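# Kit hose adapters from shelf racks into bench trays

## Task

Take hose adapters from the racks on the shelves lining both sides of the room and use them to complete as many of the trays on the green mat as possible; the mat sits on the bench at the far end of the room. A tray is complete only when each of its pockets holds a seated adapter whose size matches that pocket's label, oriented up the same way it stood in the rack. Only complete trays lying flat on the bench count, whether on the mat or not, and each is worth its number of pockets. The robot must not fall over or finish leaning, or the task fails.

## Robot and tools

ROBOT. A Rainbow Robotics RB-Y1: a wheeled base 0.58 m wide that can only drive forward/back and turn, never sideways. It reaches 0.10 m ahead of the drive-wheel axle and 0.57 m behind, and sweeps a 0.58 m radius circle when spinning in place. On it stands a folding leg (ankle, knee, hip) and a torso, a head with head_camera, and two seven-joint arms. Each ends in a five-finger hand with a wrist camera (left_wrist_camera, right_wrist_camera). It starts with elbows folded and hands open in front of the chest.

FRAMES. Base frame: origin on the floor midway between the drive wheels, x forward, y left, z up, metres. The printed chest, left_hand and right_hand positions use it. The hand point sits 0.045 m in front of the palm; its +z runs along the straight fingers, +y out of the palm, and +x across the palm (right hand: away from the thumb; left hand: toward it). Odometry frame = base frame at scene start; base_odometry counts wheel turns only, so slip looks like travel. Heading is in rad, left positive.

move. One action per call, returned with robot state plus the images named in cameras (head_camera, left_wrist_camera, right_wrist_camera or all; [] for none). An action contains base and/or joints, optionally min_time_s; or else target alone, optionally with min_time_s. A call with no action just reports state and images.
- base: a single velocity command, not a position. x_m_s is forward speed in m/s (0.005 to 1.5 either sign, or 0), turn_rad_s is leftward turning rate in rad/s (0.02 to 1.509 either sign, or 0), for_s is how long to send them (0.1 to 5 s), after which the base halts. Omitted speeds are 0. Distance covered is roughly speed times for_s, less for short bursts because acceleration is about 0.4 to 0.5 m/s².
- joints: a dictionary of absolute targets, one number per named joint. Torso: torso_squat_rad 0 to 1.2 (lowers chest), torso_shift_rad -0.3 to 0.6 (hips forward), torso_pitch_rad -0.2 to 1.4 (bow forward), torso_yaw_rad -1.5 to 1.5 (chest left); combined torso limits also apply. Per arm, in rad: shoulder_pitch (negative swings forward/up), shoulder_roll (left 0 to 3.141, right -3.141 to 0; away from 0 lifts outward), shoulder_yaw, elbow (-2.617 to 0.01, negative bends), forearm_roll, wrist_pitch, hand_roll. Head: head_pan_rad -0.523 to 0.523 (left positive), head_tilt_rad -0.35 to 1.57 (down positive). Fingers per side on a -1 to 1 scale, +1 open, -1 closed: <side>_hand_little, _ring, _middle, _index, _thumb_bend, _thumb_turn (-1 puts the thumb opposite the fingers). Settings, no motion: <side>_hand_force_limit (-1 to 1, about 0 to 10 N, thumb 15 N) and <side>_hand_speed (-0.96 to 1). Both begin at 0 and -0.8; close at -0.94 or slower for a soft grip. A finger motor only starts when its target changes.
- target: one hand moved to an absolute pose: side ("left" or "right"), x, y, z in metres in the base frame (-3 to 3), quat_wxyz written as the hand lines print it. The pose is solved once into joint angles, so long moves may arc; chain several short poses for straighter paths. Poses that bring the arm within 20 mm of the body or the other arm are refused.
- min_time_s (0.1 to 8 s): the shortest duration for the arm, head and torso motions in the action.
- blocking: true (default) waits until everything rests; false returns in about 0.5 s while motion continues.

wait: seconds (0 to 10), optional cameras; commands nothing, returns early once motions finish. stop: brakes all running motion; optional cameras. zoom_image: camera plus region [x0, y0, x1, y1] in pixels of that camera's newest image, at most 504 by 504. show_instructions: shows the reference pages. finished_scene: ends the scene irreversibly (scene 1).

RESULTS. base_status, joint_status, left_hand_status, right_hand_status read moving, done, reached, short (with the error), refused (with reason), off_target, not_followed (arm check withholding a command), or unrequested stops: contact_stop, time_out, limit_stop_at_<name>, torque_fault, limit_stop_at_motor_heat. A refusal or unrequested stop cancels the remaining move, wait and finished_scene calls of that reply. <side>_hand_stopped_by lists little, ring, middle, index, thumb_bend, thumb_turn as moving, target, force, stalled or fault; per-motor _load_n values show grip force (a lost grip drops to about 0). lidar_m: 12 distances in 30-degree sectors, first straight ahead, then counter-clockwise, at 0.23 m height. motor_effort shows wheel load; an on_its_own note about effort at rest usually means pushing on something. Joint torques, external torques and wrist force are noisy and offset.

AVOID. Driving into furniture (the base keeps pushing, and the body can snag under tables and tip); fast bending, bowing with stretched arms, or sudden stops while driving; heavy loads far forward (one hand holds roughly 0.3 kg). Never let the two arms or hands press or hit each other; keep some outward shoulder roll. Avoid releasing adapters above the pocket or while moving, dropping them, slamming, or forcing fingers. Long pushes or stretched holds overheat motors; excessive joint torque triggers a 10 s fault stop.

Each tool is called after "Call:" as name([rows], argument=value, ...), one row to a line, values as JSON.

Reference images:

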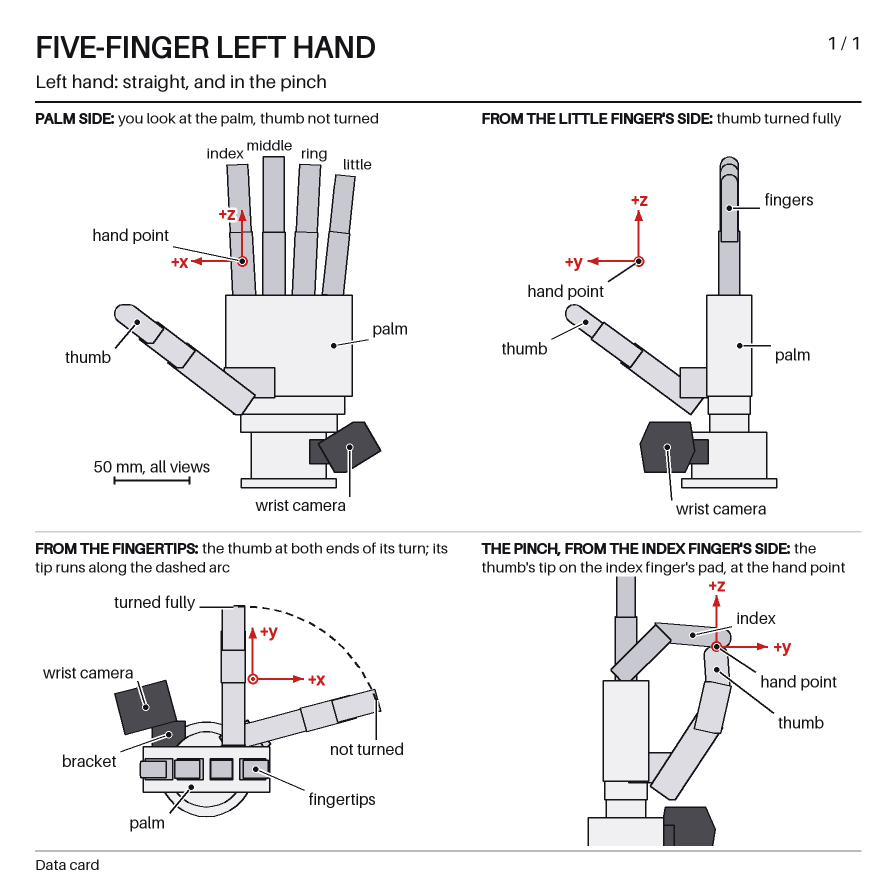

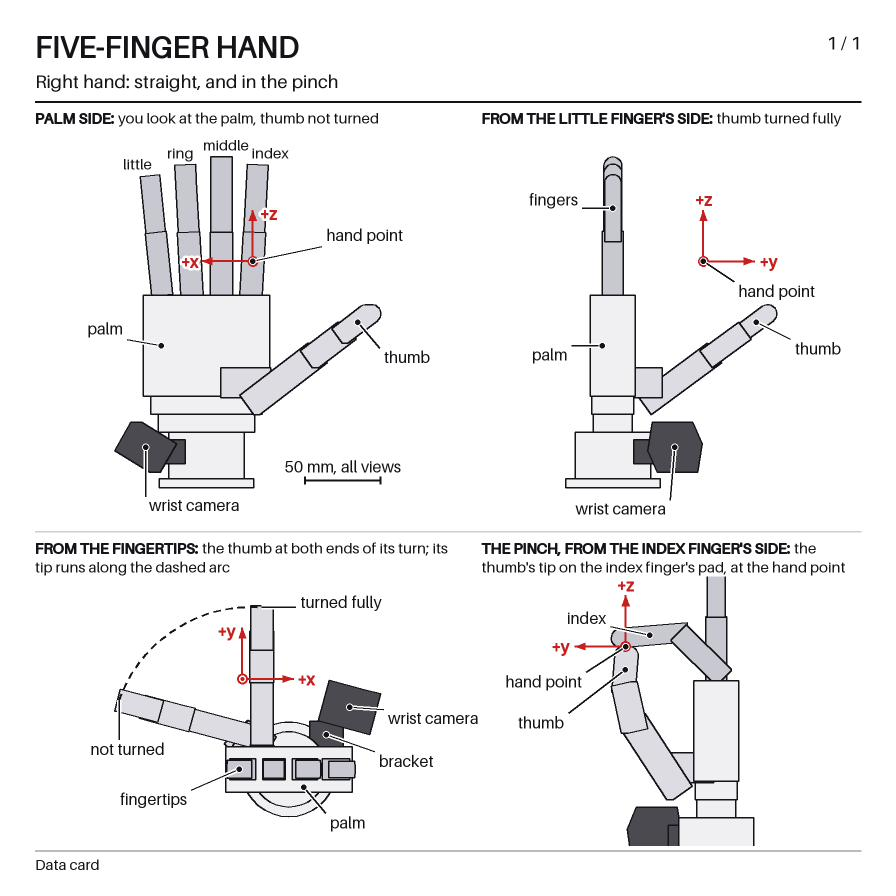

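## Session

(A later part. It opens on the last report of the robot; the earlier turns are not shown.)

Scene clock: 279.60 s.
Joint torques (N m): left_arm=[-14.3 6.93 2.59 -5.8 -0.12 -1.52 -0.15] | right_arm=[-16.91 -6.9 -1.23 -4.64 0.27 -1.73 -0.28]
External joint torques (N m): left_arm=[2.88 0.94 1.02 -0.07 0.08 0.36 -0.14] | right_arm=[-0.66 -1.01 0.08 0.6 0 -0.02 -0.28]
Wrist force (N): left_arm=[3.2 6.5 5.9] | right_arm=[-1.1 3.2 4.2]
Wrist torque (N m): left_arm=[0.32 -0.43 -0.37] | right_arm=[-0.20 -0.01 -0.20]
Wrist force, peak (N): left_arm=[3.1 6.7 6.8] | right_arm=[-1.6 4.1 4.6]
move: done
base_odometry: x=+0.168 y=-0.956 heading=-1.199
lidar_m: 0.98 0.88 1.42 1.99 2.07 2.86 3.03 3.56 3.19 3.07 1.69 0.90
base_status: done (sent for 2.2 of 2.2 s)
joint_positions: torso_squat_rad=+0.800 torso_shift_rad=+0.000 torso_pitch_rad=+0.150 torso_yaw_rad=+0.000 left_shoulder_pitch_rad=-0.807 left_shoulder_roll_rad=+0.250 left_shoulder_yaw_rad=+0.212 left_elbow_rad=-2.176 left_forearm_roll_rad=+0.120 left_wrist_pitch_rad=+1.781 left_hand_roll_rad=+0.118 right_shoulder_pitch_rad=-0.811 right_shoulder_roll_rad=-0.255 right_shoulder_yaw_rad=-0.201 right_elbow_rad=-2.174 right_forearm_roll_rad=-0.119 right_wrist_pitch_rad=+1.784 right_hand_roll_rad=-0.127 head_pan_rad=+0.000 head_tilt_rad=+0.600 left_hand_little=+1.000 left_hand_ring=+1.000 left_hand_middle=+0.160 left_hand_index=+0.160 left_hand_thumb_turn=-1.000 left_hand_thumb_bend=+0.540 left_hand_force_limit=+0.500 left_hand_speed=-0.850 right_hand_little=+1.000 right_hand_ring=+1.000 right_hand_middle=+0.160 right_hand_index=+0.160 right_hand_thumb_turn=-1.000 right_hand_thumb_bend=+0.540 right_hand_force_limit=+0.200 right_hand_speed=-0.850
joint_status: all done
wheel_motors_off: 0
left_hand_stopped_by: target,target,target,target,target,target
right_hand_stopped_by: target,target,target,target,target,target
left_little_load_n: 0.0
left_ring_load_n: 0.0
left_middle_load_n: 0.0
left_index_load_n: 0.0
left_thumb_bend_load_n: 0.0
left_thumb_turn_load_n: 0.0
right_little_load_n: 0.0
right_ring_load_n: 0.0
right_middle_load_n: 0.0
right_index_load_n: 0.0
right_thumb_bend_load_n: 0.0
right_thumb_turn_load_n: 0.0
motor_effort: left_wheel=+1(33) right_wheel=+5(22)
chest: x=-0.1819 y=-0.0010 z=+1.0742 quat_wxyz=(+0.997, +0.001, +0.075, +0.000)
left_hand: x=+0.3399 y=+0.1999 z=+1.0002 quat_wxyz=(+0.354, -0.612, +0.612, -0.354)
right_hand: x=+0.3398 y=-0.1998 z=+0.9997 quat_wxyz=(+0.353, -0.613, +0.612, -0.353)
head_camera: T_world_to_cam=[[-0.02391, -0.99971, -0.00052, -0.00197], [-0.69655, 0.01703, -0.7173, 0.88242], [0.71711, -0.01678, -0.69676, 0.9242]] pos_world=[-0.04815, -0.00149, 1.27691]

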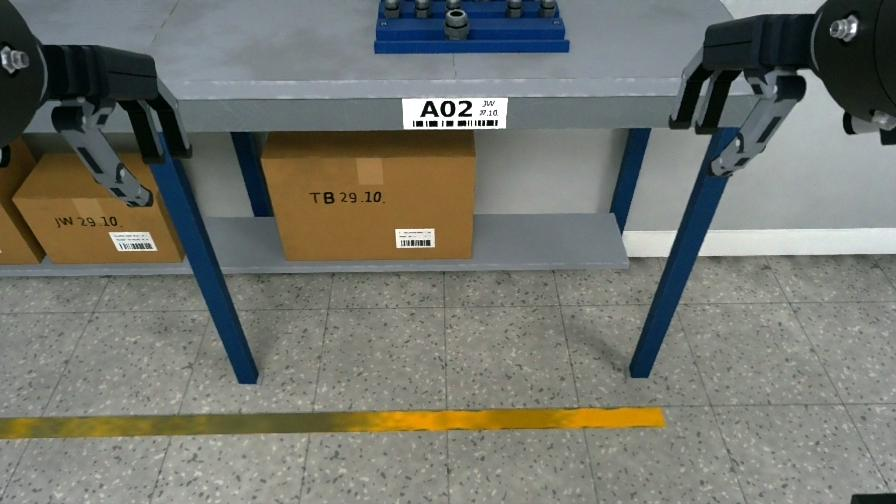

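Call:
move(base={"x_m_s":0.5,"for_s":1.0}, cameras=["head_camera"])

Call:
zoom_image(camera="head_camera", region=[355, 130, 495, 230])

Call:
zoom_image(camera="head_camera", region=[465, 130, 605, 230])

Scene clock: 282.33 s.
Joint torques (N m): left_arm=[-13.93 6.77 2.83 -6.05 -0.19 -1.69 0.05] | right_arm=[-16.74 -7.18 -1.27 -4.91 0.17 -1.69 -0.29]
External joint torques (N m): left_arm=[3.25 0.78 1.26 -0.32 0 0.2 0.06] | right_arm=[-0.49 -1.28 0.04 0.33 -0.1 0.02 -0.3]
Wrist force (N): left_arm=[2.9 6.6 6.1] | right_arm=[-1.2 3.5 4.3]
Wrist torque (N m): left_arm=[0.31 -0.38 -0.38] | right_arm=[-0.13 0.07 -0.21]
Wrist force, peak (N): left_arm=[3.4 6.3 7.0] | right_arm=[-0.9 3.6 5.3]
move: done
base_odometry: x=+0.350 y=-1.422 heading=-1.199
lidar_m: 0.49 0.51 0.51 1.37 2.07 2.85 3.52 4.11 3.19 2.70 0.53 0.73
base_status: done (sent for 1 of 1 s)
joint_positions: torso_squat_rad=+0.800 torso_shift_rad=+0.000 torso_pitch_rad=+0.150 torso_yaw_rad=+0.000 left_shoulder_pitch_rad=-0.807 left_shoulder_roll_rad=+0.250 left_shoulder_yaw_rad=+0.212 left_elbow_rad=-2.176 left_forearm_roll_rad=+0.120 left_wrist_pitch_rad=+1.781 left_hand_roll_rad=+0.118 right_shoulder_pitch_rad=-0.811 right_shoulder_roll_rad=-0.255 right_shoulder_yaw_rad=-0.201 right_elbow_rad=-2.174 right_forearm_roll_rad=-0.119 right_wrist_pitch_rad=+1.784 right_hand_roll_rad=-0.127 head_pan_rad=+0.000 head_tilt_rad=+0.600 left_hand_little=+1.000 left_hand_ring=+1.000 left_hand_middle=+0.160 left_hand_index=+0.160 left_hand_thumb_turn=-1.000 left_hand_thumb_bend=+0.540 left_hand_force_limit=+0.500 left_hand_speed=-0.850 right_hand_little=+1.000 right_hand_ring=+1.000 right_hand_middle=+0.160 right_hand_index=+0.160 right_hand_thumb_turn=-1.000 right_hand_thumb_bend=+0.540 right_hand_force_limit=+0.200 right_hand_speed=-0.850
joint_status: not commanded
wheel_motors_off: 0
left_hand_stopped_by: target,target,target,target,target,target
right_hand_stopped_by: target,target,target,target,target,target
left_little_load_n: -0.5
left_ring_load_n: 0.0
left_middle_load_n: 0.0
left_index_load_n: 0.0
left_thumb_bend_load_n: 0.0
left_thumb_turn_load_n: 0.0
right_little_load_n: 0.0
right_ring_load_n: 0.0
right_middle_load_n: 0.0
right_index_load_n: 0.0
right_thumb_bend_load_n: 0.0
right_thumb_turn_load_n: 0.0
motor_effort: left_wheel=+0(43) right_wheel=-1(28)
chest: x=-0.1817 y=-0.0010 z=+1.0742 quat_wxyz=(+0.997, +0.001, +0.075, +0.000)
left_hand: x=+0.3400 y=+0.1999 z=+1.0000 quat_wxyz=(+0.354, -0.612, +0.612, -0.354)
right_hand: x=+0.3400 y=-0.1997 z=+0.9995 quat_wxyz=(+0.353, -0.613, +0.612, -0.353)
head_camera: T_world_to_cam=[[-0.0239, -0.99971, -0.00051, -0.00197], [-0.69681, 0.01703, -0.71706, 0.8823], [0.71686, -0.01678, -0.69702, 0.92429]] pos_world=[-0.04785, -0.00149, 1.2769]

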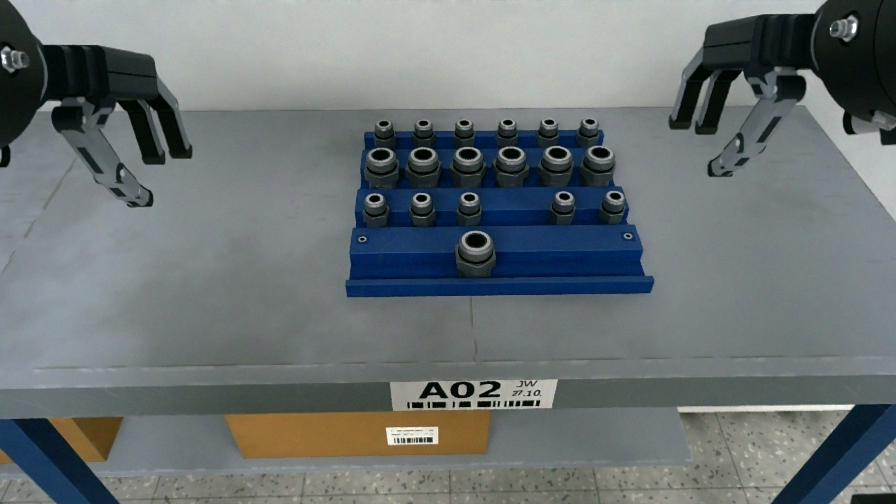

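Scaled by 3.600 from the camera's image (finer frame: 1280x720).

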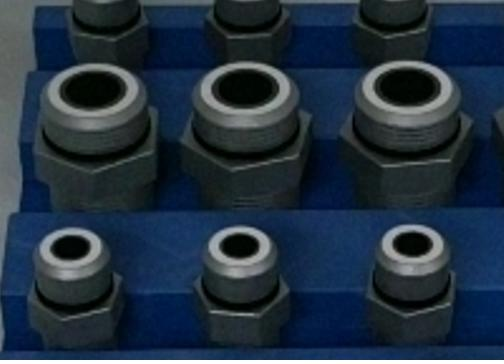

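Scaled by 3.600 from the camera's image (finer frame: 1280x720).

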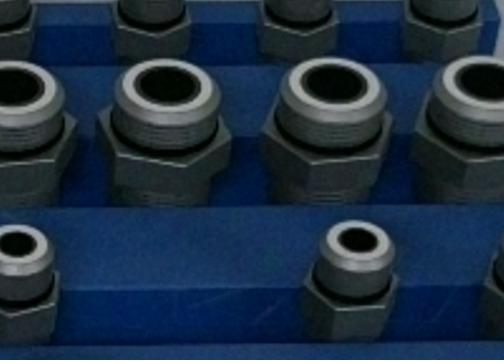

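Call:
zoom_image(camera="head_camera", region=[340, 180, 440, 300])

Call:
zoom_image(camera="head_camera", region=[560, 110, 680, 300])

Scaled by 4.200 from the camera's image (finer frame: 1280x720).

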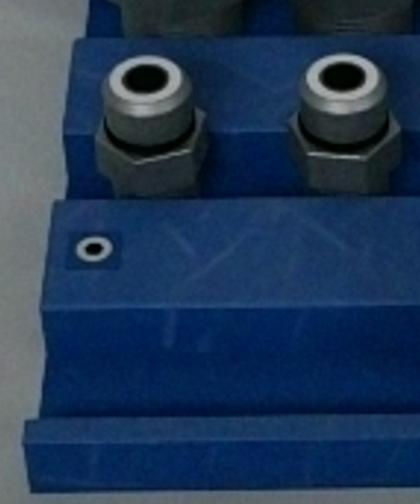

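Scaled by 2.653 from the camera's image (finer frame: 1280x720).

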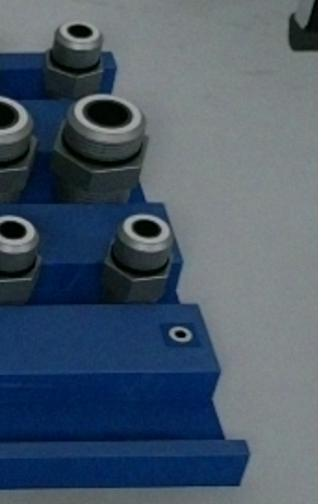

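Call:
move(target={"side":"right","x":0.4628,"y":-0.1826,"z":0.905,"quat_wxyz":[0.3536,-0.6124,0.6124,-0.3536]}, min_time_s=1)

Call:
move(target={"side":"right","x":0.4628,"y":-0.1826,"z":0.858,"quat_wxyz":[0.3536,-0.6124,0.6124,-0.3536]}, cameras=["right_wrist_camera"])

Call:
zoom_image(camera="right_wrist_camera", region=[180, 80, 460, 330])

Scene clock: 285.43 s.
Joint torques (N m): left_arm=[-13.79 6.83 2.46 -6.06 -0.28 -1.56 -0.11] | right_arm=[-21.3 -7.23 -0.64 -8.37 0.52 -1.52 0.07]
External joint torques (N m): left_arm=[3.39 0.85 0.89 -0.33 -0.08 0.33 -0.1] | right_arm=[-1.15 -1 0.54 0.37 0.17 0.19 0.07]
Wrist force (N): left_arm=[3.1 6.6 5.9] | right_arm=[-1.3 3.6 4.7]
Wrist torque (N m): left_arm=[0.30 -0.42 -0.37] | right_arm=[-0.12 0.07 -0.09]
Wrist force, peak (N): left_arm=[3.1 6.8 6.4] | right_arm=[-1.1 4.3 5.0]
move: done
base_odometry: x=+0.350 y=-1.422 heading=-1.199
lidar_m: 0.49 0.51 0.51 1.37 2.08 2.85 3.53 4.08 3.19 2.69 0.53 0.73
base_status: not commanded
joint_positions: torso_squat_rad=+0.800 torso_shift_rad=+0.000 torso_pitch_rad=+0.150 torso_yaw_rad=+0.000 left_shoulder_pitch_rad=-0.807 left_shoulder_roll_rad=+0.250 left_shoulder_yaw_rad=+0.212 left_elbow_rad=-2.176 left_forearm_roll_rad=+0.120 left_wrist_pitch_rad=+1.781 left_hand_roll_rad=+0.118 right_shoulder_pitch_rad=-0.867 right_shoulder_roll_rad=-0.201 right_shoulder_yaw_rad=-0.148 right_elbow_rad=-1.531 right_forearm_roll_rad=-0.039 right_wrist_pitch_rad=+1.186 right_hand_roll_rad=-0.121 head_pan_rad=+0.000 head_tilt_rad=+0.600 left_hand_little=+1.000 left_hand_ring=+1.000 left_hand_middle=+0.160 left_hand_index=+0.160 left_hand_thumb_turn=-1.000 left_hand_thumb_bend=+0.540 left_hand_force_limit=+0.500 left_hand_speed=-0.850 right_hand_little=+1.000 right_hand_ring=+1.000 right_hand_middle=+0.160 right_hand_index=+0.160 right_hand_thumb_turn=-1.000 right_hand_thumb_bend=+0.540 right_hand_force_limit=+0.200 right_hand_speed=-0.850
joint_status: all done
wheel_motors_off: 0
left_hand_stopped_by: target,target,target,target,target,target
right_hand_stopped_by: target,target,target,target,target,target
left_little_load_n: 0.0
left_ring_load_n: 0.0
left_middle_load_n: 0.0
left_index_load_n: 0.0
left_thumb_bend_load_n: 0.0
left_thumb_turn_load_n: 0.0
right_little_load_n: 0.0
right_ring_load_n: 0.0
right_middle_load_n: 0.0
right_index_load_n: 0.0
right_thumb_bend_load_n: 0.0
right_thumb_turn_load_n: 0.0
motor_effort: left_wheel=-2(5) right_wheel=+0(2)
chest: x=-0.1817 y=-0.0010 z=+1.0742 quat_wxyz=(+0.997, +0.001, +0.075, +0.000)
left_hand: x=+0.3400 y=+0.1999 z=+1.0001 quat_wxyz=(+0.354, -0.612, +0.612, -0.354)
right_hand: x=+0.4626 y=-0.1827 z=+0.9049 quat_wxyz=(+0.354, -0.612, +0.612, -0.354)
right_hand_status: reached (checked arc that bows 24 mm and turns the hand up to 3 deg, planned for 1.0 s): 0 mm and 0.0 deg off.
pictures: none

Scene clock: 286.20 s.
Joint torques (N m): left_arm=[-14.28 6.49 2.56 -6.06 -0.39 -1.56 -0.14] | right_arm=[-21.15 -6.45 -0.35 -8.84 0.44 -1.52 0.11]
External joint torques (N m): left_arm=[2.9 0.5 0.99 -0.33 -0.19 0.33 -0.14] | right_arm=[-1.57 -0.77 0.73 0.38 0.1 0.19 0.11]
Wrist force (N): left_arm=[3.0 6.5 6.1] | right_arm=[-0.7 3.4 3.7]
Wrist torque (N m): left_arm=[0.30 -0.39 -0.37] | right_arm=[-0.10 0.00 0.00]
Wrist force, peak (N): left_arm=[3.4 6.5 6.5] | right_arm=[-0.2 4.3 4.7]
move: done
base_odometry: x=+0.350 y=-1.422 heading=-1.199
lidar_m: 0.49 0.51 0.50 1.37 2.07 2.85 3.55 4.10 3.19 2.70 0.54 0.73
base_status: not commanded
joint_positions: torso_squat_rad=+0.800 torso_shift_rad=+0.000 torso_pitch_rad=+0.150 torso_yaw_rad=+0.000 left_shoulder_pitch_rad=-0.807 left_shoulder_roll_rad=+0.250 left_shoulder_yaw_rad=+0.212 left_elbow_rad=-2.176 left_forearm_roll_rad=+0.120 left_wrist_pitch_rad=+1.781 left_hand_roll_rad=+0.118 right_shoulder_pitch_rad=-0.788 right_shoulder_roll_rad=-0.174 right_shoulder_yaw_rad=-0.132 right_elbow_rad=-1.478 right_forearm_roll_rad=-0.023 right_wrist_pitch_rad=+1.052 right_hand_roll_rad=-0.121 head_pan_rad=+0.000 head_tilt_rad=+0.600 left_hand_little=+1.000 left_hand_ring=+1.000 left_hand_middle=+0.160 left_hand_index=+0.160 left_hand_thumb_turn=-1.000 left_hand_thumb_bend=+0.540 left_hand_force_limit=+0.500 left_hand_speed=-0.850 right_hand_little=+1.000 right_hand_ring=+1.000 right_hand_middle=+0.160 right_hand_index=+0.160 right_hand_thumb_turn=-1.000 right_hand_thumb_bend=+0.540 right_hand_force_limit=+0.200 right_hand_speed=-0.850
joint_status: all done
wheel_motors_off: 0
left_hand_stopped_by: target,target,target,target,target,target
right_hand_stopped_by: target,target,target,target,target,target
left_little_load_n: 0.0
left_ring_load_n: 0.0
left_middle_load_n: 0.0
left_index_load_n: 0.0
left_thumb_bend_load_n: 0.0
left_thumb_turn_load_n: 0.0
right_little_load_n: 0.0
right_ring_load_n: 0.0
right_middle_load_n: 0.0
right_index_load_n: 0.0
right_thumb_bend_load_n: 0.0
right_thumb_turn_load_n: 0.0
motor_effort: left_wheel=-2(3) right_wheel=-1(2)
chest: x=-0.1817 y=-0.0010 z=+1.0742 quat_wxyz=(+0.997, +0.001, +0.075, +0.000)
left_hand: x=+0.3400 y=+0.1999 z=+1.0001 quat_wxyz=(+0.354, -0.612, +0.612, -0.354)
right_hand: x=+0.4621 y=-0.1827 z=+0.8580 quat_wxyz=(+0.353, -0.612, +0.613, -0.353)
right_hand_status: reached (checked arc that bows 2 mm and turns the hand up to 0 deg, planned for 0.3 s): 1 mm and 0.0 deg off.
right_wrist_camera: T_world_to_cam=[[-0.51341, -0.27512, -0.81285, 0.88227], [-0.55491, 0.82897, 0.06991, 0.3475], [0.6546, 0.48694, -0.57827, 0.39398]] pos_world=[0.38789, -0.23719, 0.92069]

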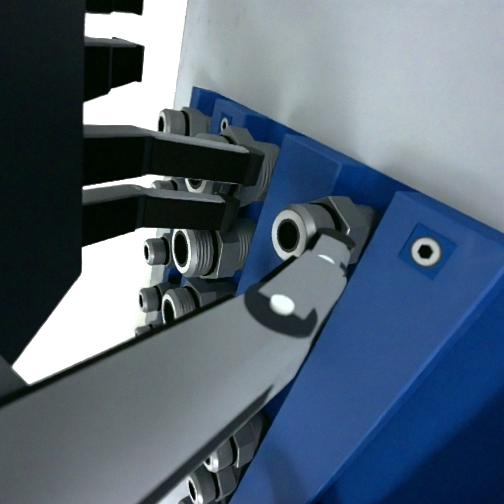

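Scaled by 1.800 from the camera's image (finer frame: 720x720).

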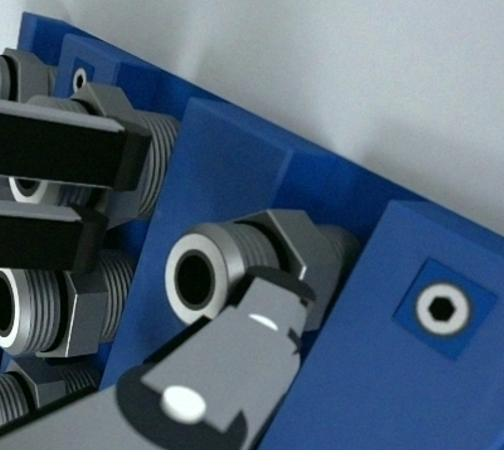

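Call:
move(target={"side":"right","x":0.4543,"y":-0.1827,"z":0.866,"quat_wxyz":[0.3536,-0.6124,0.6124,-0.3536]}, cameras=["right_wrist_camera"])

Call:
zoom_image(camera="right_wrist_camera", region=[180, 80, 460, 330])

Scene clock: 289.47 s.
Joint torques (N m): left_arm=[-14.14 6.35 2.03 -6 -0.13 -1.63 -0.06] | right_arm=[-19.38 -6.52 -0.5 -8.6 0.23 -1.69 0.2]
External joint torques (N m): left_arm=[3.04 0.36 0.45 -0.27 0.07 0.26 -0.05] | right_arm=[-0.12 -0.97 0.59 0.47 -0.11 0.02 0.19]
Wrist force (N): left_arm=[3.1 6.6 6.1] | right_arm=[-0.5 2.9 3.9]
Wrist torque (N m): left_arm=[0.31 -0.42 -0.36] | right_arm=[-0.17 -0.04 0.03]
Wrist force, peak (N): left_arm=[3.0 6.8 6.4] | right_arm=[-1.0 4.4 4.9]
move: done
base_odometry: x=+0.350 y=-1.422 heading=-1.199
lidar_m: 0.49 0.51 0.50 1.37 2.06 2.86 3.53 4.07 3.18 2.70 0.54 0.72
base_status: not commanded
joint_positions: torso_squat_rad=+0.800 torso_shift_rad=+0.000 torso_pitch_rad=+0.150 torso_yaw_rad=+0.000 left_shoulder_pitch_rad=-0.807 left_shoulder_roll_rad=+0.250 left_shoulder_yaw_rad=+0.212 left_elbow_rad=-2.176 left_forearm_roll_rad=+0.120 left_wrist_pitch_rad=+1.781 left_hand_roll_rad=+0.118 right_shoulder_pitch_rad=-0.774 right_shoulder_roll_rad=-0.173 right_shoulder_yaw_rad=-0.131 right_elbow_rad=-1.538 right_forearm_roll_rad=-0.024 right_wrist_pitch_rad=+1.096 right_hand_roll_rad=-0.120 head_pan_rad=+0.000 head_tilt_rad=+0.600 left_hand_little=+1.000 left_hand_ring=+1.000 left_hand_middle=+0.160 left_hand_index=+0.160 left_hand_thumb_turn=-1.000 left_hand_thumb_bend=+0.540 left_hand_force_limit=+0.500 left_hand_speed=-0.850 right_hand_little=+1.000 right_hand_ring=+1.000 right_hand_middle=+0.160 right_hand_index=+0.160 right_hand_thumb_turn=-1.000 right_hand_thumb_bend=+0.540 right_hand_force_limit=+0.200 right_hand_speed=-0.850
joint_status: all done
wheel_motors_off: 0
left_hand_stopped_by: target,target,target,target,target,target
right_hand_stopped_by: target,target,target,target,target,target
left_little_load_n: 0.0
left_ring_load_n: 0.0
left_middle_load_n: 0.0
left_index_load_n: 0.0
left_thumb_bend_load_n: 0.0
left_thumb_turn_load_n: 0.0
right_little_load_n: 0.0
right_ring_load_n: 0.0
right_middle_load_n: 0.0
right_index_load_n: 0.0
right_thumb_bend_load_n: 0.0
right_thumb_turn_load_n: 0.0
motor_effort: left_wheel=-2(4) right_wheel=-2(2)
chest: x=-0.1817 y=-0.0010 z=+1.0742 quat_wxyz=(+0.997, +0.001, +0.075, +0.000)
left_hand: x=+0.3400 y=+0.1999 z=+1.0001 quat_wxyz=(+0.354, -0.612, +0.612, -0.354)
right_hand: x=+0.4543 y=-0.1827 z=+0.8659 quat_wxyz=(+0.354, -0.612, +0.612, -0.354)
right_hand_status: reached (checked arc that bows 2 mm and turns the hand up to 0 deg, planned for 0.3 s): 0 mm and 0.0 deg off.
right_wrist_camera: T_world_to_cam=[[-0.51326, -0.27511, -0.81295, 0.8848], [-0.55497, 0.82893, 0.06986, 0.34267], [0.65466, 0.48702, -0.57813, 0.40359]] pos_world=[0.38009, -0.23719, 0.92869]

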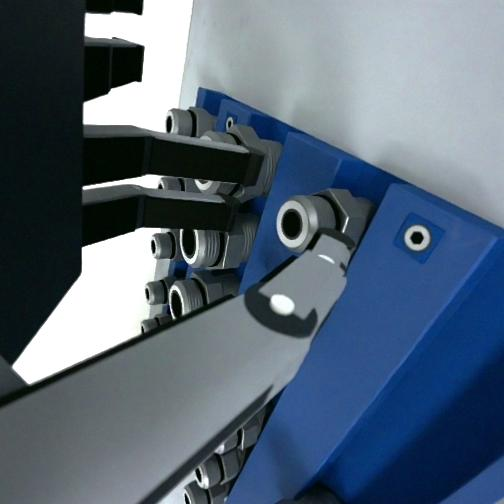

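Scaled by 1.800 from the camera's image (finer frame: 720x720).

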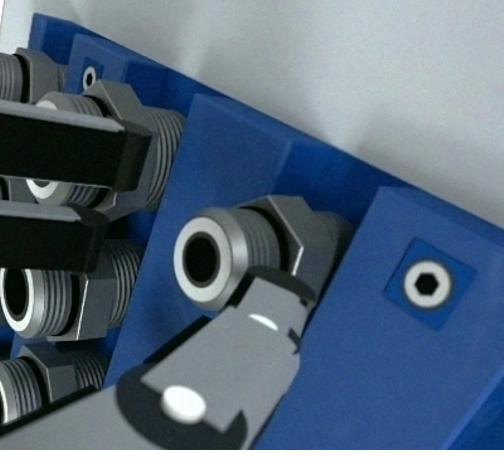

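Call:
move(target={"side":"right","x":0.4528,"y":-0.1832,"z":0.849,"quat_wxyz":[0.3536,-0.6124,0.6124,-0.3536]})

Call:
move(joints={"right_hand_speed":-0.92,"right_hand_force_limit":0.45,"right_hand_index":-0.35,"right_hand_middle":-0.35,"right_hand_thumb_bend":0.0}, cameras=["right_wrist_camera"])

Call:
zoom_image(camera="right_wrist_camera", region=[180, 80, 460, 330])

Scene clock: 290.57 s.
Joint torques (N m): left_arm=[-14.1 6.92 2.12 -5.98 -0.22 -1.52 0.03] | right_arm=[-20.21 -6.1 -0.52 -8.69 0.14 -1.68 0.17]
External joint torques (N m): left_arm=[3.08 0.93 0.55 -0.26 -0.02 0.37 0.03] | right_arm=[-1.23 -0.76 0.54 0.54 -0.2 0.03 0.17]
Wrist force (N): left_arm=[2.9 7.0 6.4] | right_arm=[-0.6 3.7 4.1]
Wrist torque (N m): left_arm=[0.35 -0.37 -0.40] | right_arm=[-0.08 -0.07 0.02]
Wrist force, peak (N): left_arm=[2.9 7.0 6.4] | right_arm=[-0.4 5.0 3.8]
move: done
base_odometry: x=+0.350 y=-1.422 heading=-1.199
lidar_m: 0.49 0.51 0.51 1.38 2.07 2.83 3.53 4.08 3.19 2.69 0.54 0.74
base_status: not commanded
joint_positions: torso_squat_rad=+0.800 torso_shift_rad=+0.000 torso_pitch_rad=+0.150 torso_yaw_rad=+0.000 left_shoulder_pitch_rad=-0.807 left_shoulder_roll_rad=+0.250 left_shoulder_yaw_rad=+0.212 left_elbow_rad=-2.176 left_forearm_roll_rad=+0.120 left_wrist_pitch_rad=+1.781 left_hand_roll_rad=+0.118 right_shoulder_pitch_rad=-0.742 right_shoulder_roll_rad=-0.164 right_shoulder_yaw_rad=-0.125 right_elbow_rad=-1.521 right_forearm_roll_rad=-0.019 right_wrist_pitch_rad=+1.048 right_hand_roll_rad=-0.120 head_pan_rad=+0.000 head_tilt_rad=+0.600 left_hand_little=+1.000 left_hand_ring=+1.000 left_hand_middle=+0.160 left_hand_index=+0.160 left_hand_thumb_turn=-1.000 left_hand_thumb_bend=+0.540 left_hand_force_limit=+0.500 left_hand_speed=-0.850 right_hand_little=+1.000 right_hand_ring=+1.000 right_hand_middle=+0.160 right_hand_index=+0.160 right_hand_thumb_turn=-1.000 right_hand_thumb_bend=+0.540 right_hand_force_limit=+0.200 right_hand_speed=-0.850
joint_status: all done
wheel_motors_off: 0
left_hand_stopped_by: target,target,target,target,target,target
right_hand_stopped_by: target,target,target,target,target,target
left_little_load_n: 0.0
left_ring_load_n: 0.0
left_middle_load_n: 0.0
left_index_load_n: 0.0
left_thumb_bend_load_n: 0.0
left_thumb_turn_load_n: 0.0
right_little_load_n: 0.0
right_ring_load_n: 0.0
right_middle_load_n: 0.0
right_index_load_n: 0.0
right_thumb_bend_load_n: 0.0
right_thumb_turn_load_n: 0.0
motor_effort: left_wheel=-2(3) right_wheel=-2(2)
chest: x=-0.1817 y=-0.0010 z=+1.0742 quat_wxyz=(+0.997, +0.001, +0.075, +0.000)
left_hand: x=+0.3400 y=+0.1999 z=+1.0001 quat_wxyz=(+0.354, -0.612, +0.612, -0.354)
right_hand: x=+0.4527 y=-0.1834 z=+0.8488 quat_wxyz=(+0.353, -0.612, +0.613, -0.353)
right_hand_status: reached (checked arc that bows 1 mm and turns the hand up to 0 deg, planned for 0.2 s): 0 mm and 0.0 deg off.
pictures: none

Scene clock: 292.97 s.
Joint torques (N m): left_arm=[-13.69 6.95 1.92 -6.11 -0.21 -1.49 0.13] | right_arm=[-16.8 -5.54 -0.28 -7.3 -0.35 0.31 0.11]
External joint torques (N m): left_arm=[3.49 0.96 0.35 -0.38 -0.02 0.4 0.13] | right_arm=[2.19 -0.2 0.77 1.93 -0.7 2.02 0.1]
Wrist force (N): left_arm=[2.9 6.5 6.4] | right_arm=[0.7 -0.4 11.4]
Wrist torque (N m): left_arm=[0.28 -0.38 -0.38] | right_arm=[0.25 -0.03 -0.11]
Wrist force, peak (N): left_arm=[3.1 6.8 6.3] | right_arm=[0.6 -1.7 11.6]
move: off_target
base_odometry: x=+0.350 y=-1.422 heading=-1.199
lidar_m: 0.49 0.52 0.51 1.38 2.07 2.84 3.54 4.10 3.20 2.70 0.53 0.74
base_status: not commanded
joint_positions: torso_squat_rad=+0.800 torso_shift_rad=+0.000 torso_pitch_rad=+0.150 torso_yaw_rad=+0.000 left_shoulder_pitch_rad=-0.807 left_shoulder_roll_rad=+0.250 left_shoulder_yaw_rad=+0.212 left_elbow_rad=-2.176 left_forearm_roll_rad=+0.120 left_wrist_pitch_rad=+1.781 left_hand_roll_rad=+0.118 right_shoulder_pitch_rad=-0.743 right_shoulder_roll_rad=-0.164 right_shoulder_yaw_rad=-0.125 right_elbow_rad=-1.521 right_forearm_roll_rad=-0.019 right_wrist_pitch_rad=+1.048 right_hand_roll_rad=-0.120 head_pan_rad=+0.000 head_tilt_rad=+0.600 left_hand_little=+1.000 left_hand_ring=+1.000 left_hand_middle=+0.160 left_hand_index=+0.160 left_hand_thumb_turn=-1.000 left_hand_thumb_bend=+0.540 left_hand_force_limit=+0.500 left_hand_speed=-0.850 right_hand_little=+1.000 right_hand_ring=+1.000 right_hand_middle=-0.091 right_hand_index=-0.121 right_hand_thumb_turn=-1.000 right_hand_thumb_bend=+0.357 right_hand_force_limit=+0.450 right_hand_speed=-0.920
joint_status: right_hand_middle off_target (ended at -0.091, target -0.350); right_hand_index off_target (ended at -0.121, target -0.350); right_hand_thumb_bend off_target (ended at +0.357, target +0.000); the others done
wheel_motors_off: 0
left_hand_stopped_by: target,target,target,target,target,target
right_hand_stopped_by: target,target,force,force,force,target
left_little_load_n: 0.0
left_ring_load_n: 0.0
left_middle_load_n: 0.0
left_index_load_n: 0.0
left_thumb_bend_load_n: 0.0
left_thumb_turn_load_n: 0.0
right_little_load_n: 0.0
right_ring_load_n: 0.0
right_middle_load_n: 7.5
right_index_load_n: 10.0
right_thumb_bend_load_n: 10.5
right_thumb_turn_load_n: 0.5
motor_effort: left_wheel=-2(7) right_wheel=-1(2)
chest: x=-0.1817 y=-0.0010 z=+1.0742 quat_wxyz=(+0.997, +0.001, +0.075, +0.000)
left_hand: x=+0.3400 y=+0.1999 z=+1.0001 quat_wxyz=(+0.354, -0.612, +0.612, -0.354)
right_hand: x=+0.4531 y=-0.1833 z=+0.8496 quat_wxyz=(+0.354, -0.612, +0.612, -0.354)
right_wrist_camera: T_world_to_cam=[[-0.51198, -0.27531, -0.81368, 0.8707], [-0.5551, 0.82893, 0.06881, 0.3446], [0.65554, 0.48691, -0.57722, 0.394]] pos_world=[0.37879, -0.23778, 0.91219]

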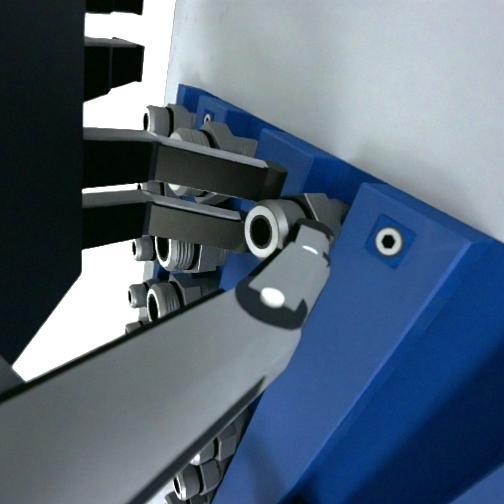

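Scaled by 1.800 from the camera's image (finer frame: 720x720).

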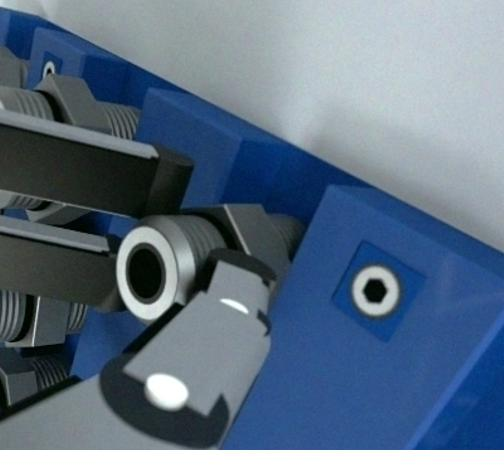

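Call:
move(target={"side":"right","x":0.4528,"y":-0.1832,"z":0.868,"quat_wxyz":[0.3536,-0.6124,0.6124,-0.3536]}, min_time_s=1.2)

Call:
move(target={"side":"right","x":0.4528,"y":-0.1832,"z":0.915,"quat_wxyz":[0.3536,-0.6124,0.6124,-0.3536]}, min_time_s=1.2, cameras=["right_wrist_camera"])

Call:
zoom_image(camera="right_wrist_camera", region=[180, 80, 460, 330])

Scene clock: 294.73 s.
Joint torques (N m): left_arm=[-13.3 6.91 2.17 -5.96 -0.11 -1.81 0] | right_arm=[-21.07 -8 -2.01 -9.32 0.14 -1.57 -0.05]
External joint torques (N m): left_arm=[3.88 0.92 0.6 -0.23 0.09 0.08 0.01] | right_arm=[-1.86 -2.46 -0.91 -0.27 -0.2 0.14 -0.06]
Wrist force (N): left_arm=[3.2 6.5 6.0] | right_arm=[-1.0 4.1 4.0]
Wrist torque (N m): left_arm=[0.29 -0.44 -0.36] | right_arm=[-0.16 0.03 -0.02]
Wrist force, peak (N): left_arm=[3.1 6.8 6.3] | right_arm=[1.1 -0.1 12.7]
move: done
base_odometry: x=+0.350 y=-1.422 heading=-1.199
lidar_m: 0.49 0.51 0.50 1.37 2.07 2.85 3.53 4.08 3.18 2.70 0.53 0.73
base_status: not commanded
joint_positions: torso_squat_rad=+0.800 torso_shift_rad=+0.000 torso_pitch_rad=+0.150 torso_yaw_rad=+0.000 left_shoulder_pitch_rad=-0.807 left_shoulder_roll_rad=+0.250 left_shoulder_yaw_rad=+0.212 left_elbow_rad=-2.176 left_forearm_roll_rad=+0.120 left_wrist_pitch_rad=+1.781 left_hand_roll_rad=+0.118 right_shoulder_pitch_rad=-0.771 right_shoulder_roll_rad=-0.173 right_shoulder_yaw_rad=-0.131 right_elbow_rad=-1.545 right_forearm_roll_rad=-0.025 right_wrist_pitch_rad=+1.101 right_hand_roll_rad=-0.120 head_pan_rad=+0.000 head_tilt_rad=+0.600 left_hand_little=+1.000 left_hand_ring=+1.000 left_hand_middle=+0.160 left_hand_index=+0.160 left_hand_thumb_turn=-1.000 left_hand_thumb_bend=+0.540 left_hand_force_limit=+0.500 left_hand_speed=-0.850 right_hand_little=+1.000 right_hand_ring=+1.000 right_hand_middle=-0.091 right_hand_index=-0.121 right_hand_thumb_turn=-1.000 right_hand_thumb_bend=+0.358 right_hand_force_limit=+0.450 right_hand_speed=-0.920
joint_status: all done
wheel_motors_off: 0
left_hand_stopped_by: target,target,target,target,target,target
right_hand_stopped_by: target,target,force,force,force,target
left_little_load_n: 0.0
left_ring_load_n: 0.0
left_middle_load_n: 0.0
left_index_load_n: 0.0
left_thumb_bend_load_n: 0.0
left_thumb_turn_load_n: 0.0
right_little_load_n: 0.5
right_ring_load_n: 0.0
right_middle_load_n: 5.0
right_index_load_n: 10.0
right_thumb_bend_load_n: 10.0
right_thumb_turn_load_n: 0.5
motor_effort: left_wheel=-3(3) right_wheel=-1(2)
chest: x=-0.1817 y=-0.0010 z=+1.0742 quat_wxyz=(+0.997, +0.001, +0.075, +0.000)
left_hand: x=+0.3400 y=+0.1999 z=+1.0001 quat_wxyz=(+0.354, -0.612, +0.612, -0.354)
right_hand: x=+0.4533 y=-0.1829 z=+0.8668 quat_wxyz=(+0.354, -0.612, +0.612, -0.354)
right_hand_status: reached (checked arc that bows 1 mm and turns the hand up to 0 deg, planned for 1.2 s): 1 mm and 0.0 deg off.
pictures: none

Scene clock: 296.27 s.
Joint torques (N m): left_arm=[-13.65 6.58 1.75 -5.8 -0.29 -1.48 0.12] | right_arm=[-21.73 -8.49 -2 -8.75 0.16 -1.61 -0.2]
External joint torques (N m): left_arm=[3.53 0.59 0.18 -0.07 -0.1 0.41 0.12] | right_arm=[-1.93 -2.38 -0.81 -0.24 -0.18 0.1 -0.21]
Wrist force (N): left_arm=[2.9 6.6 6.2] | right_arm=[-1.3 4.0 3.7]
Wrist torque (N m): left_arm=[0.30 -0.38 -0.38] | right_arm=[-0.08 0.11 -0.11]
Wrist force, peak (N): left_arm=[3.2 6.9 6.4] | right_arm=[-0.6 5.2 4.8]
move: done
base_odometry: x=+0.350 y=-1.422 heading=-1.199
lidar_m: 0.49 0.52 0.51 1.37 2.07 2.84 3.54 4.09 3.18 2.69 0.53 0.73
base_status: not commanded
joint_positions: torso_squat_rad=+0.800 torso_shift_rad=+0.000 torso_pitch_rad=+0.150 torso_yaw_rad=+0.000 left_shoulder_pitch_rad=-0.807 left_shoulder_roll_rad=+0.250 left_shoulder_yaw_rad=+0.212 left_elbow_rad=-2.176 left_forearm_roll_rad=+0.120 left_wrist_pitch_rad=+1.781 left_hand_roll_rad=+0.118 right_shoulder_pitch_rad=-0.856 right_shoulder_roll_rad=-0.202 right_shoulder_yaw_rad=-0.149 right_elbow_rad=-1.597 right_forearm_roll_rad=-0.041 right_wrist_pitch_rad=+1.240 right_hand_roll_rad=-0.120 head_pan_rad=+0.000 head_tilt_rad=+0.600 left_hand_little=+1.000 left_hand_ring=+1.000 left_hand_middle=+0.160 left_hand_index=+0.160 left_hand_thumb_turn=-1.000 left_hand_thumb_bend=+0.540 left_hand_force_limit=+0.500 left_hand_speed=-0.850 right_hand_little=+1.000 right_hand_ring=+1.000 right_hand_middle=-0.091 right_hand_index=-0.121 right_hand_thumb_turn=-1.000 right_hand_thumb_bend=+0.358 right_hand_force_limit=+0.450 right_hand_speed=-0.920
joint_status: all done
wheel_motors_off: 0
left_hand_stopped_by: target,target,target,target,target,target
right_hand_stopped_by: target,target,force,force,force,target
left_little_load_n: 0.0
left_ring_load_n: -0.5
left_middle_load_n: 0.0
left_index_load_n: 0.0
left_thumb_bend_load_n: 0.0
left_thumb_turn_load_n: 0.0
right_little_load_n: 0.0
right_ring_load_n: 0.0
right_middle_load_n: 5.0
right_index_load_n: 10.0
right_thumb_bend_load_n: 10.0
right_thumb_turn_load_n: 1.0
motor_effort: left_wheel=-2(3) right_wheel=-1(2)
chest: x=-0.1817 y=-0.0010 z=+1.0742 quat_wxyz=(+0.997, +0.001, +0.075, +0.000)
left_hand: x=+0.3400 y=+0.1999 z=+1.0001 quat_wxyz=(+0.354, -0.612, +0.612, -0.354)
right_hand: x=+0.4528 y=-0.1830 z=+0.9145 quat_wxyz=(+0.353, -0.613, +0.612, -0.353)
right_hand_status: reached (checked arc that bows 2 mm and turns the hand up to 0 deg, planned for 1.2 s): 1 mm and 0.0 deg off.
right_wrist_camera: T_world_to_cam=[[-0.51347, -0.27537, -0.81272, 0.92327], [-0.55525, 0.82873, 0.07001, 0.3386], [0.65425, 0.48721, -0.57843, 0.4333]] pos_world=[0.37859, -0.23748, 0.97729]

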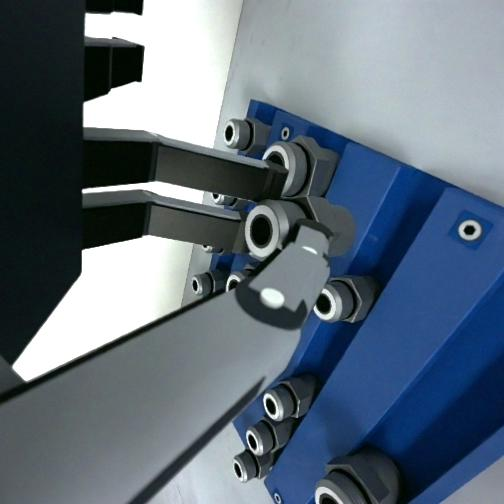

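Scaled by 1.800 from the camera's image (finer frame: 720x720).

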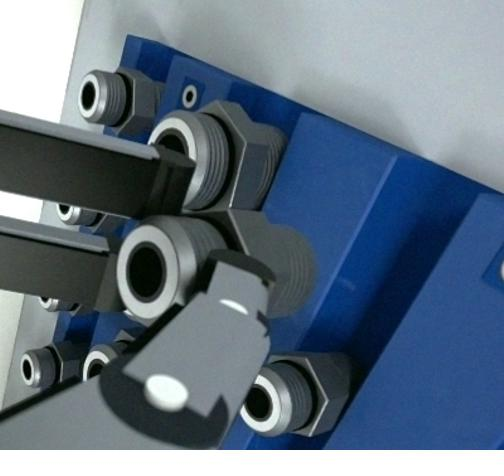

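Call:
move(joints={"right_shoulder_pitch_rad":-0.811,"right_shoulder_roll_rad":-0.255,"right_shoulder_yaw_rad":-0.201,"right_elbow_rad":-2.174,"right_forearm_roll_rad":-0.119,"right_wrist_pitch_rad":1.784,"right_hand_roll_rad":-0.127}, min_time_s=1.1)

Call:
move(target={"side":"left","x":0.46,"y":0.053,"z":0.91,"quat_wxyz":[0.3536,-0.6124,0.6124,-0.3536]}, min_time_s=1)

Call:
move(target={"side":"left","x":0.46,"y":0.053,"z":0.875,"quat_wxyz":[0.3536,-0.6124,0.6124,-0.3536]}, cameras=["left_wrist_camera"])

Call:
zoom_image(camera="left_wrist_camera", region=[50, 80, 330, 330])

Scene clock: 298.13 s.
Joint torques (N m): left_arm=[-14.2 6.03 2.07 -6.27 -0.06 -1.61 -0.12] | right_arm=[-17.07 -7.98 -1.6 -5.05 0.24 -1.94 -0.51]
External joint torques (N m): left_arm=[2.98 0.04 0.49 -0.54 0.14 0.28 -0.11] | right_arm=[-0.82 -2.09 -0.3 0.19 -0.03 -0.23 -0.51]
Wrist force (N): left_arm=[3.0 6.5 6.2] | right_arm=[-1.0 4.6 5.2]
Wrist torque (N m): left_arm=[0.28 -0.39 -0.38] | right_arm=[-0.08 0.04 -0.19]
Wrist force, peak (N): left_arm=[3.3 6.8 6.5] | right_arm=[-0.6 4.8 5.8]
move: done
base_odometry: x=+0.350 y=-1.422 heading=-1.199
lidar_m: 0.49 0.51 0.50 1.37 2.07 2.85 3.53 4.10 3.18 2.70 0.54 0.73
base_status: not commanded
joint_positions: torso_squat_rad=+0.800 torso_shift_rad=+0.000 torso_pitch_rad=+0.150 torso_yaw_rad=+0.000 left_shoulder_pitch_rad=-0.807 left_shoulder_roll_rad=+0.250 left_shoulder_yaw_rad=+0.212 left_elbow_rad=-2.176 left_forearm_roll_rad=+0.120 left_wrist_pitch_rad=+1.781 left_hand_roll_rad=+0.118 right_shoulder_pitch_rad=-0.811 right_shoulder_roll_rad=-0.255 right_shoulder_yaw_rad=-0.201 right_elbow_rad=-2.174 right_forearm_roll_rad=-0.119 right_wrist_pitch_rad=+1.784 right_hand_roll_rad=-0.127 head_pan_rad=+0.000 head_tilt_rad=+0.600 left_hand_little=+1.000 left_hand_ring=+1.000 left_hand_middle=+0.160 left_hand_index=+0.160 left_hand_thumb_turn=-1.000 left_hand_thumb_bend=+0.540 left_hand_force_limit=+0.500 left_hand_speed=-0.850 right_hand_little=+1.000 right_hand_ring=+1.000 right_hand_middle=-0.091 right_hand_index=-0.121 right_hand_thumb_turn=-1.000 right_hand_thumb_bend=+0.358 right_hand_force_limit=+0.450 right_hand_speed=-0.920
joint_status: all done
wheel_motors_off: 0
left_hand_stopped_by: target,target,target,target,target,target
right_hand_stopped_by: target,target,force,force,force,target
left_little_load_n: 0.0
left_ring_load_n: 0.0
left_middle_load_n: 0.0
left_index_load_n: 0.0
left_thumb_bend_load_n: 0.0
left_thumb_turn_load_n: 0.0
right_little_load_n: 0.0
right_ring_load_n: 0.0
right_middle_load_n: 4.5
right_index_load_n: 9.5
right_thumb_bend_load_n: 10.0
right_thumb_turn_load_n: 0.5
motor_effort: left_wheel=-4(4) right_wheel=+0(2)
chest: x=-0.1817 y=-0.0010 z=+1.0742 quat_wxyz=(+0.997, +0.001, +0.075, +0.000)
left_hand: x=+0.3400 y=+0.1999 z=+1.0001 quat_wxyz=(+0.354, -0.612, +0.612, -0.354)
right_hand: x=+0.3399 y=-0.1996 z=+0.9995 quat_wxyz=(+0.353, -0.613, +0.612, -0.353)
pictures: none

Scene clock: 299.73 s.
Joint torques (N m): left_arm=[-18.78 3.9 2.12 -8.7 -0.76 -1.14 -0.07] | right_arm=[-17.05 -7.63 -1.54 -5.09 0.33 -1.96 -0.42]
External joint torques (N m): left_arm=[3.37 0.98 0.43 0.94 -0.14 0.61 -0.07] | right_arm=[-0.8 -1.74 -0.24 0.15 0.06 -0.25 -0.43]
Wrist force (N): left_arm=[3.1 6.9 6.3] | right_arm=[-0.7 4.9 4.5]
Wrist torque (N m): left_arm=[0.36 -0.40 -0.21] | right_arm=[0.01 0.05 -0.17]
Wrist force, peak (N): left_arm=[2.8 7.1 7.0] | right_arm=[-0.8 5.0 5.2]
move: done
base_odometry: x=+0.350 y=-1.422 heading=-1.199
lidar_m: 0.49 0.51 0.50 1.38 2.07 2.84 3.53 4.09 3.19 2.70 0.53 0.73
base_status: not commanded
joint_positions: torso_squat_rad=+0.800 torso_shift_rad=+0.000 torso_pitch_rad=+0.150 torso_yaw_rad=+0.000 left_shoulder_pitch_rad=-0.992 left_shoulder_roll_rad=+0.045 left_shoulder_yaw_rad=-0.075 left_elbow_rad=-1.418 left_forearm_roll_rad=-0.199 left_wrist_pitch_rad=+1.209 left_hand_roll_rad=+0.406 right_shoulder_pitch_rad=-0.811 right_shoulder_roll_rad=-0.255 right_shoulder_yaw_rad=-0.201 right_elbow_rad=-2.174 right_forearm_roll_rad=-0.119 right_wrist_pitch_rad=+1.784 right_hand_roll_rad=-0.127 head_pan_rad=+0.000 head_tilt_rad=+0.600 left_hand_little=+1.000 left_hand_ring=+1.000 left_hand_middle=+0.160 left_hand_index=+0.160 left_hand_thumb_turn=-1.000 left_hand_thumb_bend=+0.540 left_hand_force_limit=+0.500 left_hand_speed=-0.850 right_hand_little=+1.000 right_hand_ring=+1.000 right_hand_middle=-0.091 right_hand_index=-0.121 right_hand_thumb_turn=-1.000 right_hand_thumb_bend=+0.358 right_hand_force_limit=+0.450 right_hand_speed=-0.920
joint_status: all done
wheel_motors_off: 0
left_hand_stopped_by: target,target,target,target,target,target
right_hand_stopped_by: target,target,force,force,force,target
left_little_load_n: 0.0
left_ring_load_n: 0.0
left_middle_load_n: 0.0
left_index_load_n: 0.0
left_thumb_bend_load_n: 0.0
left_thumb_turn_load_n: 0.0
right_little_load_n: 0.0
right_ring_load_n: 0.0
right_middle_load_n: 4.5
right_index_load_n: 10.0
right_thumb_bend_load_n: 10.0
right_thumb_turn_load_n: 0.5
motor_effort: left_wheel=-1(4) right_wheel=-1(2)
chest: x=-0.1817 y=-0.0010 z=+1.0742 quat_wxyz=(+0.997, +0.001, +0.075, +0.000)
left_hand: x=+0.4599 y=+0.0528 z=+0.9104 quat_wxyz=(+0.354, -0.612, +0.612, -0.354)
left_hand_status: reached (checked arc that bows 30 mm and turns the hand up to 5 deg, planned for 1.0 s): 0 mm and 0.1 deg off.
right_hand: x=+0.3399 y=-0.1997 z=+0.9995 quat_wxyz=(+0.353, -0.613, +0.612, -0.353)
pictures: none

Scene clock: 300.47 s.
Joint torques (N m): left_arm=[-19.14 2.18 0.43 -10.33 -0.77 -1.27 0.17] | right_arm=[-16.91 -7.4 -1.45 -5.08 0.2 -1.98 -0.33]
External joint torques (N m): left_arm=[2.63 -0.13 -1.16 -0.32 -0.13 0.46 0.18] | right_arm=[-0.67 -1.51 -0.14 0.16 -0.07 -0.27 -0.34]
Wrist force (N): left_arm=[2.8 6.7 6.1] | right_arm=[-1.5 3.5 3.9]
Wrist torque (N m): left_arm=[0.35 -0.37 -0.22] | right_arm=[-0.19 0.21 -0.26]
Wrist force, peak (N): left_arm=[3.1 7.7 6.7] | right_arm=[-1.0 5.0 5.4]
move: done
base_odometry: x=+0.350 y=-1.422 heading=-1.199
lidar_m: 0.49 0.51 0.51 1.37 2.07 2.83 3.53 4.09 3.18 2.70 0.53 0.73
base_status: not commanded
joint_positions: torso_squat_rad=+0.800 torso_shift_rad=+0.000 torso_pitch_rad=+0.150 torso_yaw_rad=+0.000 left_shoulder_pitch_rad=-0.929 left_shoulder_roll_rad=+0.036 left_shoulder_yaw_rad=-0.098 left_elbow_rad=-1.381 left_forearm_roll_rad=-0.225 left_wrist_pitch_rad=+1.118 left_hand_roll_rad=+0.435 right_shoulder_pitch_rad=-0.811 right_shoulder_roll_rad=-0.255 right_shoulder_yaw_rad=-0.201 right_elbow_rad=-2.174 right_forearm_roll_rad=-0.119 right_wrist_pitch_rad=+1.784 right_hand_roll_rad=-0.127 head_pan_rad=+0.000 head_tilt_rad=+0.600 left_hand_little=+1.000 left_hand_ring=+1.000 left_hand_middle=+0.160 left_hand_index=+0.160 left_hand_thumb_turn=-1.000 left_hand_thumb_bend=+0.540 left_hand_force_limit=+0.500 left_hand_speed=-0.850 right_hand_little=+1.000 right_hand_ring=+1.000 right_hand_middle=-0.091 right_hand_index=-0.121 right_hand_thumb_turn=-1.000 right_hand_thumb_bend=+0.358 right_hand_force_limit=+0.450 right_hand_speed=-0.920
joint_status: all done
wheel_motors_off: 0
left_hand_stopped_by: target,target,target,target,target,target
right_hand_stopped_by: target,target,force,force,force,target
left_little_load_n: 0.0
left_ring_load_n: 0.0
left_middle_load_n: 0.0
left_index_load_n: 0.0
left_thumb_bend_load_n: 0.0
left_thumb_turn_load_n: 0.0
right_little_load_n: 0.0
right_ring_load_n: 0.0
right_middle_load_n: 4.5
right_index_load_n: 10.0
right_thumb_bend_load_n: 10.0
right_thumb_turn_load_n: 0.5
motor_effort: left_wheel=-4(4) right_wheel=-1(2)
chest: x=-0.1817 y=-0.0010 z=+1.0742 quat_wxyz=(+0.997, +0.001, +0.075, +0.000)
left_hand: x=+0.4598 y=+0.0532 z=+0.8752 quat_wxyz=(+0.354, -0.612, +0.612, -0.354)
left_hand_status: reached (checked arc that bows 1 mm and turns the hand up to 0 deg, planned for 0.3 s): 0 mm and 0.0 deg off.
right_hand: x=+0.3399 y=-0.1997 z=+0.9995 quat_wxyz=(+0.353, -0.613, +0.612, -0.353)
left_wrist_camera: T_world_to_cam=[[0.49067, -0.22068, 0.84294, -0.94867], [-0.53317, -0.84119, 0.09013, 0.21081], [0.68918, -0.49366, -0.53041, 0.28344]] pos_world=[0.38255, 0.1079, 0.93101]

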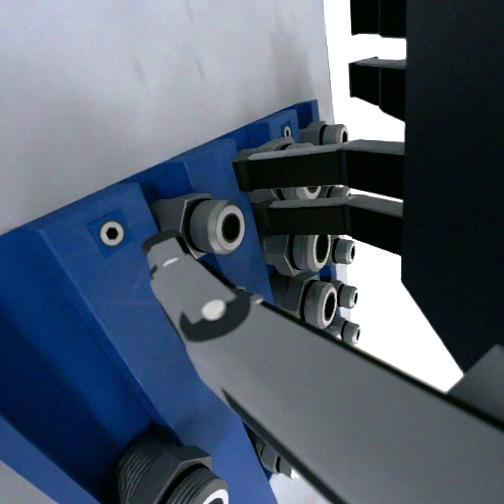

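Scaled by 1.800 from the camera's image (finer frame: 720x720).

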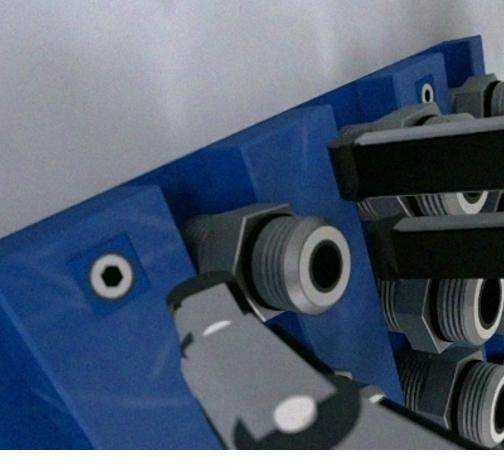

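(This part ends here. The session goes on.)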